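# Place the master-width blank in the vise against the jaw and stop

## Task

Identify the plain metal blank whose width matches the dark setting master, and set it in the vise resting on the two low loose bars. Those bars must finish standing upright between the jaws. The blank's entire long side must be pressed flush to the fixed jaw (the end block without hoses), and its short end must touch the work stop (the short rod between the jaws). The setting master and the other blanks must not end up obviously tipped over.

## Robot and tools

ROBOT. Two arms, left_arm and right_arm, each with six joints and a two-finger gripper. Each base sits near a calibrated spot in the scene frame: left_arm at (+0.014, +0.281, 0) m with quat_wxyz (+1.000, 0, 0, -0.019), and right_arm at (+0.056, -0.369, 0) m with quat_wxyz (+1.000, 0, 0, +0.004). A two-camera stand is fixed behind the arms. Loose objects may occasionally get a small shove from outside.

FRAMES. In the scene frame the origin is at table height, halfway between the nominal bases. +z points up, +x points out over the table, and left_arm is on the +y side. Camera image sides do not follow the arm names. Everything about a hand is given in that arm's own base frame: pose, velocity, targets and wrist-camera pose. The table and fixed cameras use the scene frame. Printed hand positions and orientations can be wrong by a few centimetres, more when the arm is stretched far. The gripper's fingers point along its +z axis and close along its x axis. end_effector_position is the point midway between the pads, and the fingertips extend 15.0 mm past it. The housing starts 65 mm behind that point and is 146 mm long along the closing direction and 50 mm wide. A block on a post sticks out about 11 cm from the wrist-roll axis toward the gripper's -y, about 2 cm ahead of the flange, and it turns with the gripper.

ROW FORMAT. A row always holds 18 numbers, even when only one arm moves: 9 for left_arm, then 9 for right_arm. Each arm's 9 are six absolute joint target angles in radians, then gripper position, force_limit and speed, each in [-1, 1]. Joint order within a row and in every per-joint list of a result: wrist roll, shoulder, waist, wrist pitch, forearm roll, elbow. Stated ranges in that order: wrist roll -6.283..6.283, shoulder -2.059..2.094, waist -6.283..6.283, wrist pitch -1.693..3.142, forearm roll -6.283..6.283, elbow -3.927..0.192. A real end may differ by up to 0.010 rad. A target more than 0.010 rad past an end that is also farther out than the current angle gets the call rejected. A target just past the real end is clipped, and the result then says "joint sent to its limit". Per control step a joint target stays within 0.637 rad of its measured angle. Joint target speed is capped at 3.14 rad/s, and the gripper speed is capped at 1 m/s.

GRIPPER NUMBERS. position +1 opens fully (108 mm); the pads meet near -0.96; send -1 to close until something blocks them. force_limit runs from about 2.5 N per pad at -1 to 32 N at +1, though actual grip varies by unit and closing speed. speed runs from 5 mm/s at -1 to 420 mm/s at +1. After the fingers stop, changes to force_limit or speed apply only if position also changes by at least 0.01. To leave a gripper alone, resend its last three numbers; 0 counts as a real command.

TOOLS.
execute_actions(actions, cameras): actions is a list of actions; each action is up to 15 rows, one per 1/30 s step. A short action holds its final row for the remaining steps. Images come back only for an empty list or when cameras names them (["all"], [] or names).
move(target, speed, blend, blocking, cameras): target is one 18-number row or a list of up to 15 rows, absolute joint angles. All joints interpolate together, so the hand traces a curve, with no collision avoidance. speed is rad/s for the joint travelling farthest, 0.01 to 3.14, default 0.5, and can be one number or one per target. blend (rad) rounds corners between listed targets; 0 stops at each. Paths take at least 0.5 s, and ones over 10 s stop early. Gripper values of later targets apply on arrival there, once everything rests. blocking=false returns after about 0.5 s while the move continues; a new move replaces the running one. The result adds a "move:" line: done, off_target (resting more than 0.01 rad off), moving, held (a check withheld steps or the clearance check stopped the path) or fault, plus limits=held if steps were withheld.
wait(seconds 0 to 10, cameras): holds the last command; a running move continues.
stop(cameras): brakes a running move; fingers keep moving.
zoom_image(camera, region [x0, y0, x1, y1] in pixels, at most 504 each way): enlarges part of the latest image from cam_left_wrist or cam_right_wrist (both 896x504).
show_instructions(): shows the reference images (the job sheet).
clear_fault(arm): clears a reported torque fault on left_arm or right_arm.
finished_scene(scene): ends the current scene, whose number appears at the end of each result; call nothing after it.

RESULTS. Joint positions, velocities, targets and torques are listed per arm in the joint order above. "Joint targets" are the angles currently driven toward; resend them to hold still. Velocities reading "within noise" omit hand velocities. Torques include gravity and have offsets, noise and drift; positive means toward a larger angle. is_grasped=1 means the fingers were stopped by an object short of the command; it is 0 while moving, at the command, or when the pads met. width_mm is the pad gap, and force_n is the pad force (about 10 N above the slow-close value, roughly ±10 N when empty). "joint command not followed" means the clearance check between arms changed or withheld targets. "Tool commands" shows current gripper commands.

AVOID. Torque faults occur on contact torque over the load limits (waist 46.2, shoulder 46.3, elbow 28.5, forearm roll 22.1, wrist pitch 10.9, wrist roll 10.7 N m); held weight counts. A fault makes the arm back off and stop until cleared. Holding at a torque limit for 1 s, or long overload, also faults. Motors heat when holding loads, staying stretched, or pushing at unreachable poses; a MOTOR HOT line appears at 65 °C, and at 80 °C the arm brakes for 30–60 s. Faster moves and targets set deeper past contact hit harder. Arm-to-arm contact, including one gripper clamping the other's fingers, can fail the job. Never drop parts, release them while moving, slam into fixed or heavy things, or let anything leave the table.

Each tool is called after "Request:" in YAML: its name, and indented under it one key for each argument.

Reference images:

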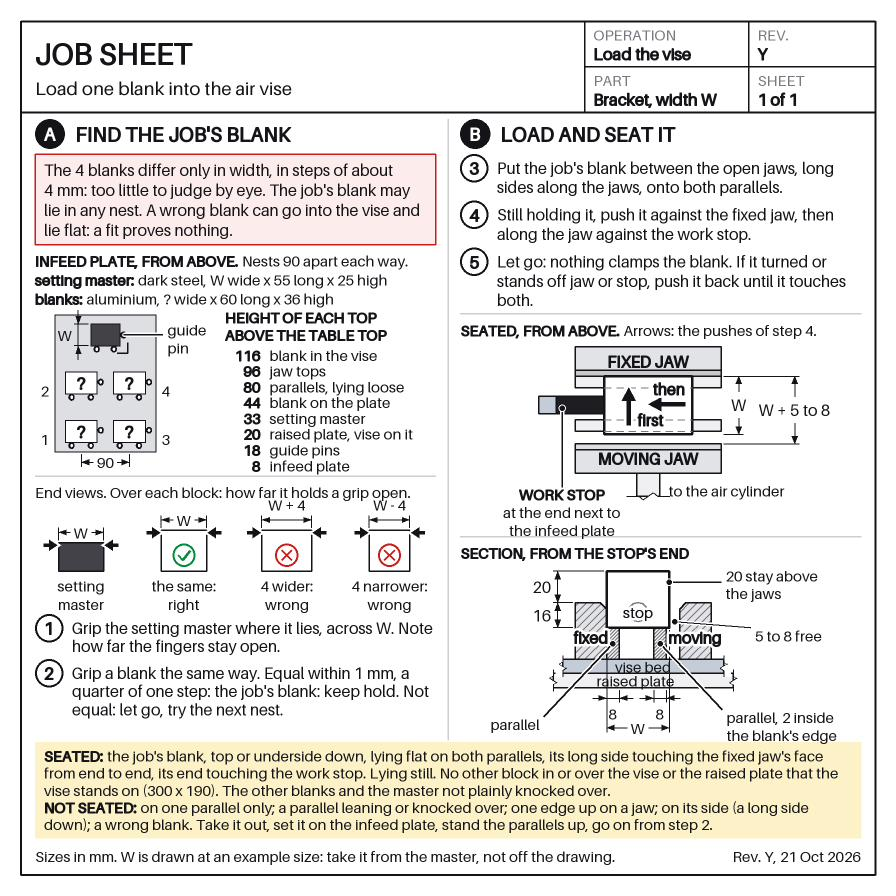

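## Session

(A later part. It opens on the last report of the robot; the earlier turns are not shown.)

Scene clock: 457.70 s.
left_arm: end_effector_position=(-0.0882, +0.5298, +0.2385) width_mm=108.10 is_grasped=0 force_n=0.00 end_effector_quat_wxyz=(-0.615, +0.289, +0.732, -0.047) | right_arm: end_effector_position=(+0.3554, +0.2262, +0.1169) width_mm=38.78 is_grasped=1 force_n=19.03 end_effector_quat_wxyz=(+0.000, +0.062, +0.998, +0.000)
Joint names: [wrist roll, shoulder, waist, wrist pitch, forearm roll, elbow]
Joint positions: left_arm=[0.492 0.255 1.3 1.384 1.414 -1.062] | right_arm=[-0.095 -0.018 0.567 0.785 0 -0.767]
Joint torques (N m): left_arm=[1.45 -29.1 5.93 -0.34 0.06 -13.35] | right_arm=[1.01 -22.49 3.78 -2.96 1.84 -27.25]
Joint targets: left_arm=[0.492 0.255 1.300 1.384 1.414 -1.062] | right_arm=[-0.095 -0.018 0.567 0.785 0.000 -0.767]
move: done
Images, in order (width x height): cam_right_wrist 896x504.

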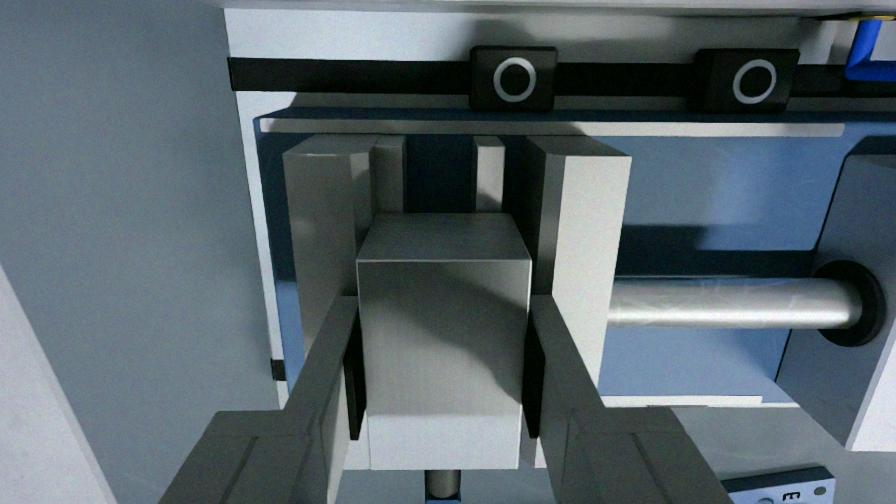

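Request:
move:
  target: [0.492,0.255,1.3,1.384,1.414,-1.062,1,1,1,-0.093,-0.0164,0.5684,0.7853,0,-0.7689,-0.98,0.0,-0.85]
  speed: 0.02

Request:
move:
  target: [0.492,0.255,1.3,1.384,1.414,-1.062,1,1,1,-0.0915,-0.0148,0.5699,0.7856,0,-0.7708,-0.98,0.0,-0.85]
  speed: 0.02

Request:
move:
  target: [0.492,0.255,1.3,1.384,1.414,-1.062,1,1,1,-0.09,-0.0132,0.5714,0.7858,0,-0.7726,-0.98,0.0,-0.85]
  speed: 0.02
  cameras: ["cam_right_wrist"]

Request:
zoom_image:
  camera: "cam_right_wrist"
  region: [330, 400, 580, 504]

Scene clock: 468.43 s.
left_arm: end_effector_position=(-0.0882, +0.5298, +0.2385) width_mm=108.10 is_grasped=0 force_n=0.00 end_effector_quat_wxyz=(-0.615, +0.289, +0.732, -0.047) | right_arm: end_effector_position=(+0.3555, +0.2270, +0.1169) width_mm=38.78 is_grasped=1 force_n=18.94 end_effector_quat_wxyz=(+0.000, +0.062, +0.998, +0.000)
Joint names: [wrist roll, shoulder, waist, wrist pitch, forearm roll, elbow]
Joint positions: left_arm=[0.492 0.255 1.3 1.384 1.414 -1.062] | right_arm=[-0.093 -0.016 0.568 0.785 0 -0.769]
Joint torques (N m): left_arm=[1.49 -28.19 5.9 -0.39 0.08 -13.45] | right_arm=[1.03 -22.32 3.56 -2.85 1.39 -26.86]
Joint targets: left_arm=[0.492 0.255 1.300 1.384 1.414 -1.062] | right_arm=[-0.093 -0.016 0.568 0.785 0.000 -0.769]
move: done

Scene clock: 469.13 s.
left_arm: end_effector_position=(-0.0882, +0.5298, +0.2385) width_mm=108.10 is_grasped=0 force_n=0.00 end_effector_quat_wxyz=(-0.615, +0.289, +0.732, -0.047) | right_arm: end_effector_position=(+0.3555, +0.2278, +0.1169) width_mm=38.78 is_grasped=1 force_n=19.68 end_effector_quat_wxyz=(+0.000, +0.062, +0.998, +0.000)
Joint names: [wrist roll, shoulder, waist, wrist pitch, forearm roll, elbow]
Joint positions: left_arm=[0.492 0.255 1.3 1.384 1.414 -1.062] | right_arm=[-0.092 -0.015 0.57 0.786 0 -0.771]
Joint torques (N m): left_arm=[1.44 -28.29 5.66 -0.29 0.13 -13.37] | right_arm=[1.14 -20.68 8.91 -5.33 1.1 -29.09]
Joint targets: left_arm=[0.492 0.255 1.300 1.384 1.414 -1.062] | right_arm=[-0.091 -0.015 0.570 0.786 0.000 -0.771]
move: done

Scene clock: 469.83 s.
left_arm: end_effector_position=(-0.0882, +0.5298, +0.2385) width_mm=108.10 is_grasped=0 force_n=0.00 end_effector_quat_wxyz=(-0.615, +0.289, +0.732, -0.047) | right_arm: end_effector_position=(+0.3556, +0.2286, +0.1169) width_mm=38.78 is_grasped=1 force_n=23.47 end_effector_quat_wxyz=(+0.000, +0.062, +0.998, +0.000)
Joint names: [wrist roll, shoulder, waist, wrist pitch, forearm roll, elbow]
Joint positions: left_arm=[0.492 0.255 1.3 1.384 1.414 -1.062] | right_arm=[-0.09 -0.013 0.571 0.786 0 -0.773]
Joint torques (N m): left_arm=[1.43 -28.12 5.85 -0.29 0.06 -13.32] | right_arm=[1.2 -19.61 7.94 -8.01 1.05 -31.83]
Joint targets: left_arm=[0.492 0.255 1.300 1.384 1.414 -1.062] | right_arm=[-0.090 -0.013 0.571 0.786 0.000 -0.773]
move: done
Images, in order (width x height): cam_right_wrist 896x504.

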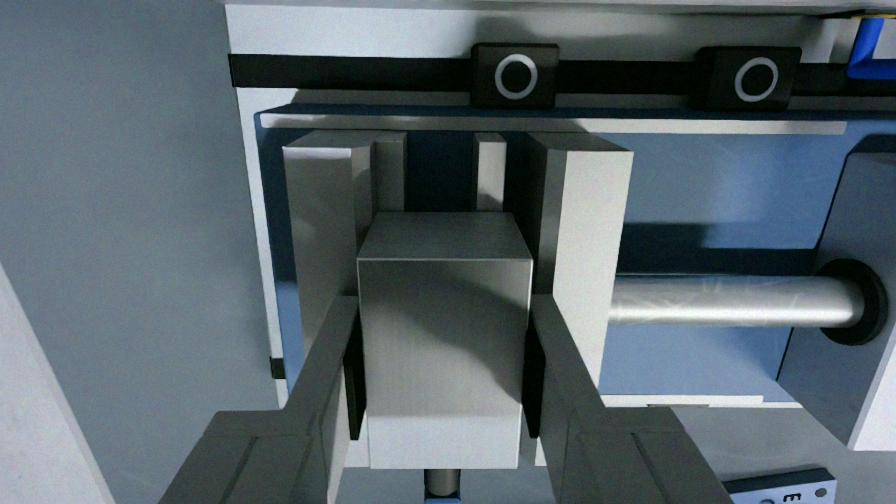

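Scaled by 2.016 from the camera's 896x504 image, which has a finer 1280x720 frame.

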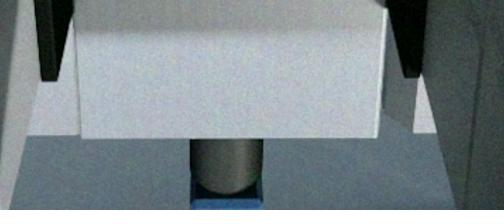

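Request:
move:
  target: [0.492,0.255,1.3,1.384,1.414,-1.062,1,1,1,-0.09,-0.0108,0.5714,0.7821,0,-0.7712,-0.98,0.0,-0.85]
  speed: 0.02

Request:
move:
  target: [0.492,0.255,1.3,1.384,1.414,-1.062,1,1,1,-0.09,-0.0096,0.5714,0.7803,0,-0.7705,-0.98,0.0,-0.85]
  speed: 0.02
  cameras: ["cam_right_wrist"]

Request:
zoom_image:
  camera: "cam_right_wrist"
  region: [330, 130, 580, 330]

Scene clock: 482.53 s.
left_arm: end_effector_position=(-0.0882, +0.5298, +0.2385) width_mm=108.10 is_grasped=0 force_n=0.00 end_effector_quat_wxyz=(-0.615, +0.289, +0.732, -0.047) | right_arm: end_effector_position=(+0.3554, +0.2285, +0.1156) width_mm=38.78 is_grasped=1 force_n=26.60 end_effector_quat_wxyz=(+0.000, +0.062, +0.998, +0.000)
Joint names: [wrist roll, shoulder, waist, wrist pitch, forearm roll, elbow]
Joint positions: left_arm=[0.492 0.255 1.3 1.384 1.414 -1.062] | right_arm=[-0.09 -0.011 0.571 0.783 0 -0.771]
Joint torques (N m): left_arm=[1.43 -27.4 5.89 -0.32 0.14 -13.41] | right_arm=[0.5 -17.21 5.38 -16.6 0.56 -22.97]
Joint targets: left_arm=[0.492 0.255 1.300 1.384 1.414 -1.062] | right_arm=[-0.090 -0.011 0.571 0.782 0.000 -0.771]
move: done

Scene clock: 483.23 s.
left_arm: end_effector_position=(-0.0882, +0.5298, +0.2385) width_mm=108.10 is_grasped=0 force_n=0.00 end_effector_quat_wxyz=(-0.615, +0.289, +0.732, -0.047) | right_arm: end_effector_position=(+0.3554, +0.2285, +0.1150) width_mm=38.78 is_grasped=1 force_n=27.67 end_effector_quat_wxyz=(+0.000, +0.062, +0.998, +0.000)
Joint names: [wrist roll, shoulder, waist, wrist pitch, forearm roll, elbow]
Joint positions: left_arm=[0.492 0.255 1.3 1.384 1.414 -1.062] | right_arm=[-0.09 -0.01 0.571 0.781 0 -0.771]
Joint torques (N m): left_arm=[1.47 -27.33 5.93 -0.38 0.2 -13.49] | right_arm=[-0.25 -11.53 4.95 -17.1 0.36 -20.57]
Joint targets: left_arm=[0.492 0.255 1.300 1.384 1.414 -1.062] | right_arm=[-0.090 -0.010 0.571 0.780 0.000 -0.770]
move: done
Images, in order (width x height): cam_right_wrist 896x504.

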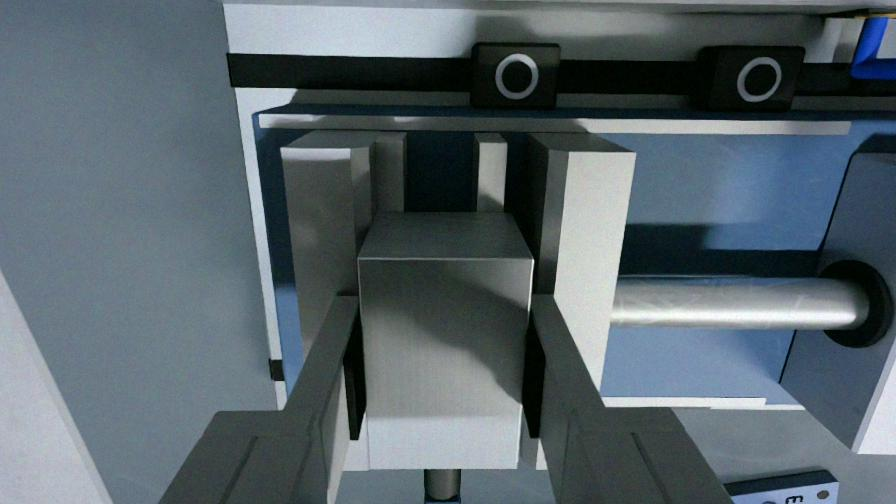

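Scaled by 2.016 from the camera's 896x504 image, which has a finer 1280x720 frame.

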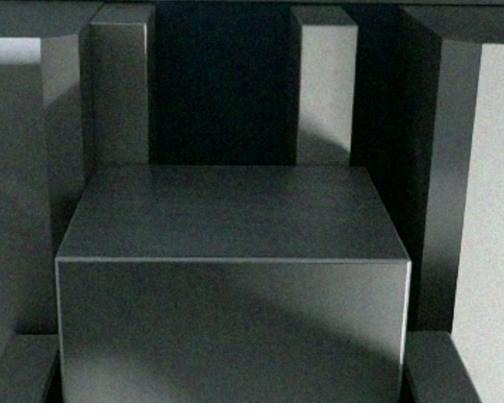

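Request:
move:
  target:
    - [0.492,0.255,1.3,1.384,1.414,-1.062,1,1,1,-0.09,-0.0104,0.5714,0.7815,0,-0.771,-0.98,0.0,-0.85]
    - [0.492,0.255,1.3,1.384,1.414,-1.062,1,1,1,-0.09,-0.0104,0.5714,0.7815,0,-0.771,-0.1,0.0,-0.9]
  speed: 0.02
  cameras: ["cam_right_wrist"]

Request:
zoom_image:
  camera: "cam_right_wrist"
  region: [330, 130, 580, 330]

Request:
zoom_image:
  camera: "cam_right_wrist"
  region: [330, 400, 580, 504]

Scene clock: 495.40 s.
left_arm: end_effector_position=(-0.0882, +0.5298, +0.2385) width_mm=108.10 is_grasped=0 force_n=0.00 end_effector_quat_wxyz=(-0.615, +0.289, +0.732, -0.047) | right_arm: end_effector_position=(+0.3557, +0.2287, +0.1155) width_mm=47.50 is_grasped=0 force_n=0.00 end_effector_quat_wxyz=(+0.000, +0.062, +0.998, +0.000)
Joint names: [wrist roll, shoulder, waist, wrist pitch, forearm roll, elbow]
Joint positions: left_arm=[0.492 0.255 1.3 1.384 1.414 -1.062] | right_arm=[-0.09 -0.011 0.571 0.781 0 -0.771]
Joint torques (N m): left_arm=[1.46 -26.34 5.91 -0.26 0.21 -13.49] | right_arm=[-0.82 -24.41 2.1 0.5 -0.18 -15.56]
Joint targets: left_arm=[0.492 0.255 1.300 1.384 1.414 -1.062] | right_arm=[-0.090 -0.010 0.571 0.782 0.000 -0.771]
move: done
Images, in order (width x height): cam_right_wrist 896x504.

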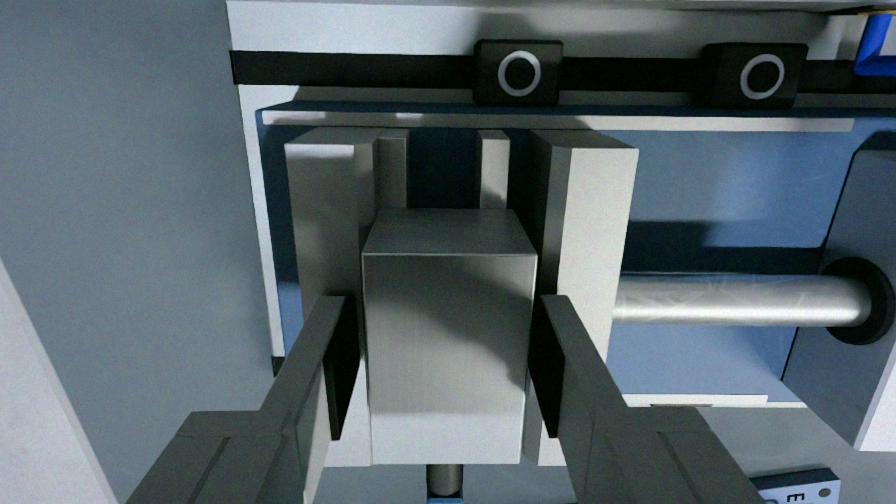

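Scaled by 2.016 from the camera's 896x504 image, which has a finer 1280x720 frame.

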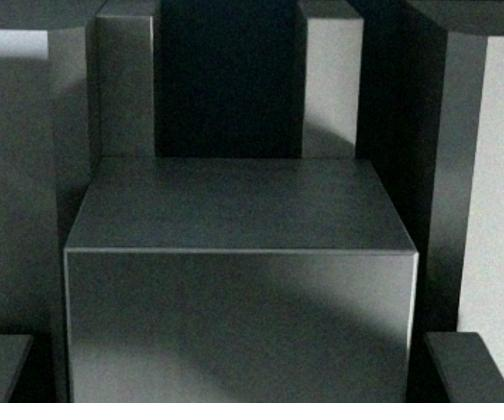

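Scaled by 2.016 from the camera's 896x504 image, which has a finer 1280x720 frame.

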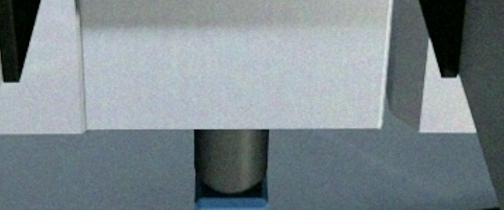

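Request:
move:
  target:
    - [0.492,0.255,1.3,1.384,1.414,-1.062,1,1,1,-0.09,-0.0301,0.5714,0.8125,0,-0.7823,-0.1,0.0,-0.9]
    - [0.492,0.255,1.3,1.384,1.414,-1.062,1,1,1,-0.09,-0.0946,0.5714,0.9309,0,-0.8363,-0.1,0.0,-0.9]
    - [0.492,0.255,1.3,1.384,1.414,-1.062,1,1,1,-0.09,-0.182,0.5714,1.1807,0,-0.9987,-0.1,0.0,-0.9]
  speed: [0.05,0.15,0.3]
  cameras: ["cam_right_wrist"]

Request:
zoom_image:
  camera: "cam_right_wrist"
  region: [340, 30, 560, 230]

Scene clock: 524.10 s.
left_arm: end_effector_position=(-0.0882, +0.5298, +0.2385) width_mm=108.10 is_grasped=0 force_n=0.00 end_effector_quat_wxyz=(-0.615, +0.289, +0.732, -0.047) | right_arm: end_effector_position=(+0.3561, +0.2290, +0.2499) width_mm=47.50 is_grasped=0 force_n=0.00 end_effector_quat_wxyz=(+0.000, +0.062, +0.998, +0.000)
Joint names: [wrist roll, shoulder, waist, wrist pitch, forearm roll, elbow]
Joint positions: left_arm=[0.492 0.255 1.3 1.384 1.414 -1.062] | right_arm=[-0.09 -0.182 0.571 1.181 0 -0.999]
Joint torques (N m): left_arm=[1.45 -25.63 5.82 -0.28 0.29 -13.54] | right_arm=[-0.85 -29.72 -1.68 0.47 -1.19 -23]
Joint targets: left_arm=[0.492 0.255 1.300 1.384 1.414 -1.062] | right_arm=[-0.090 -0.182 0.571 1.181 0.000 -0.999]
move: done
Images, in order (width x height): cam_right_wrist 896x504.

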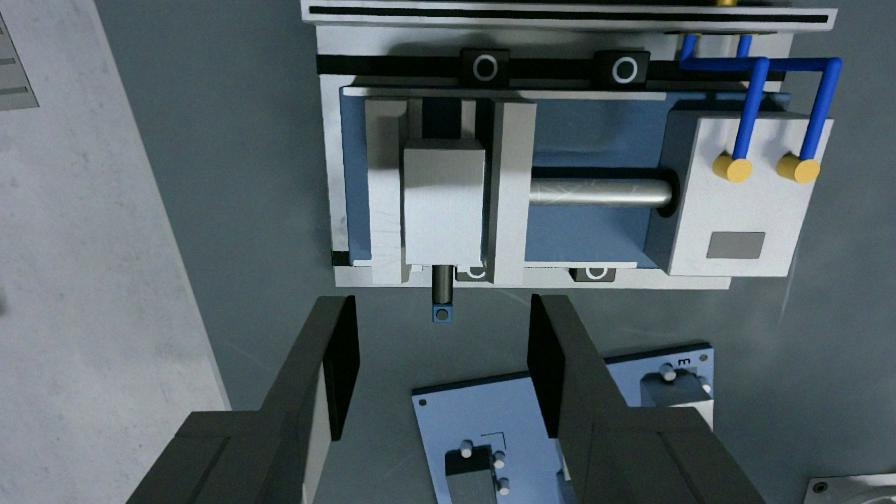

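Scaled by 2.291 from the camera's 896x504 image, which has a finer 1280x720 frame.

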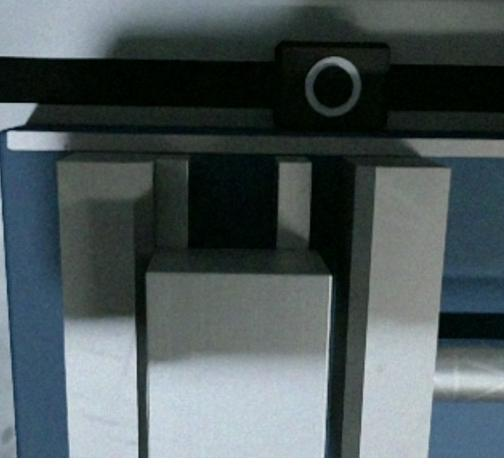

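Request:
finished_scene:
  scene: 2

The scene is finished: the task was done.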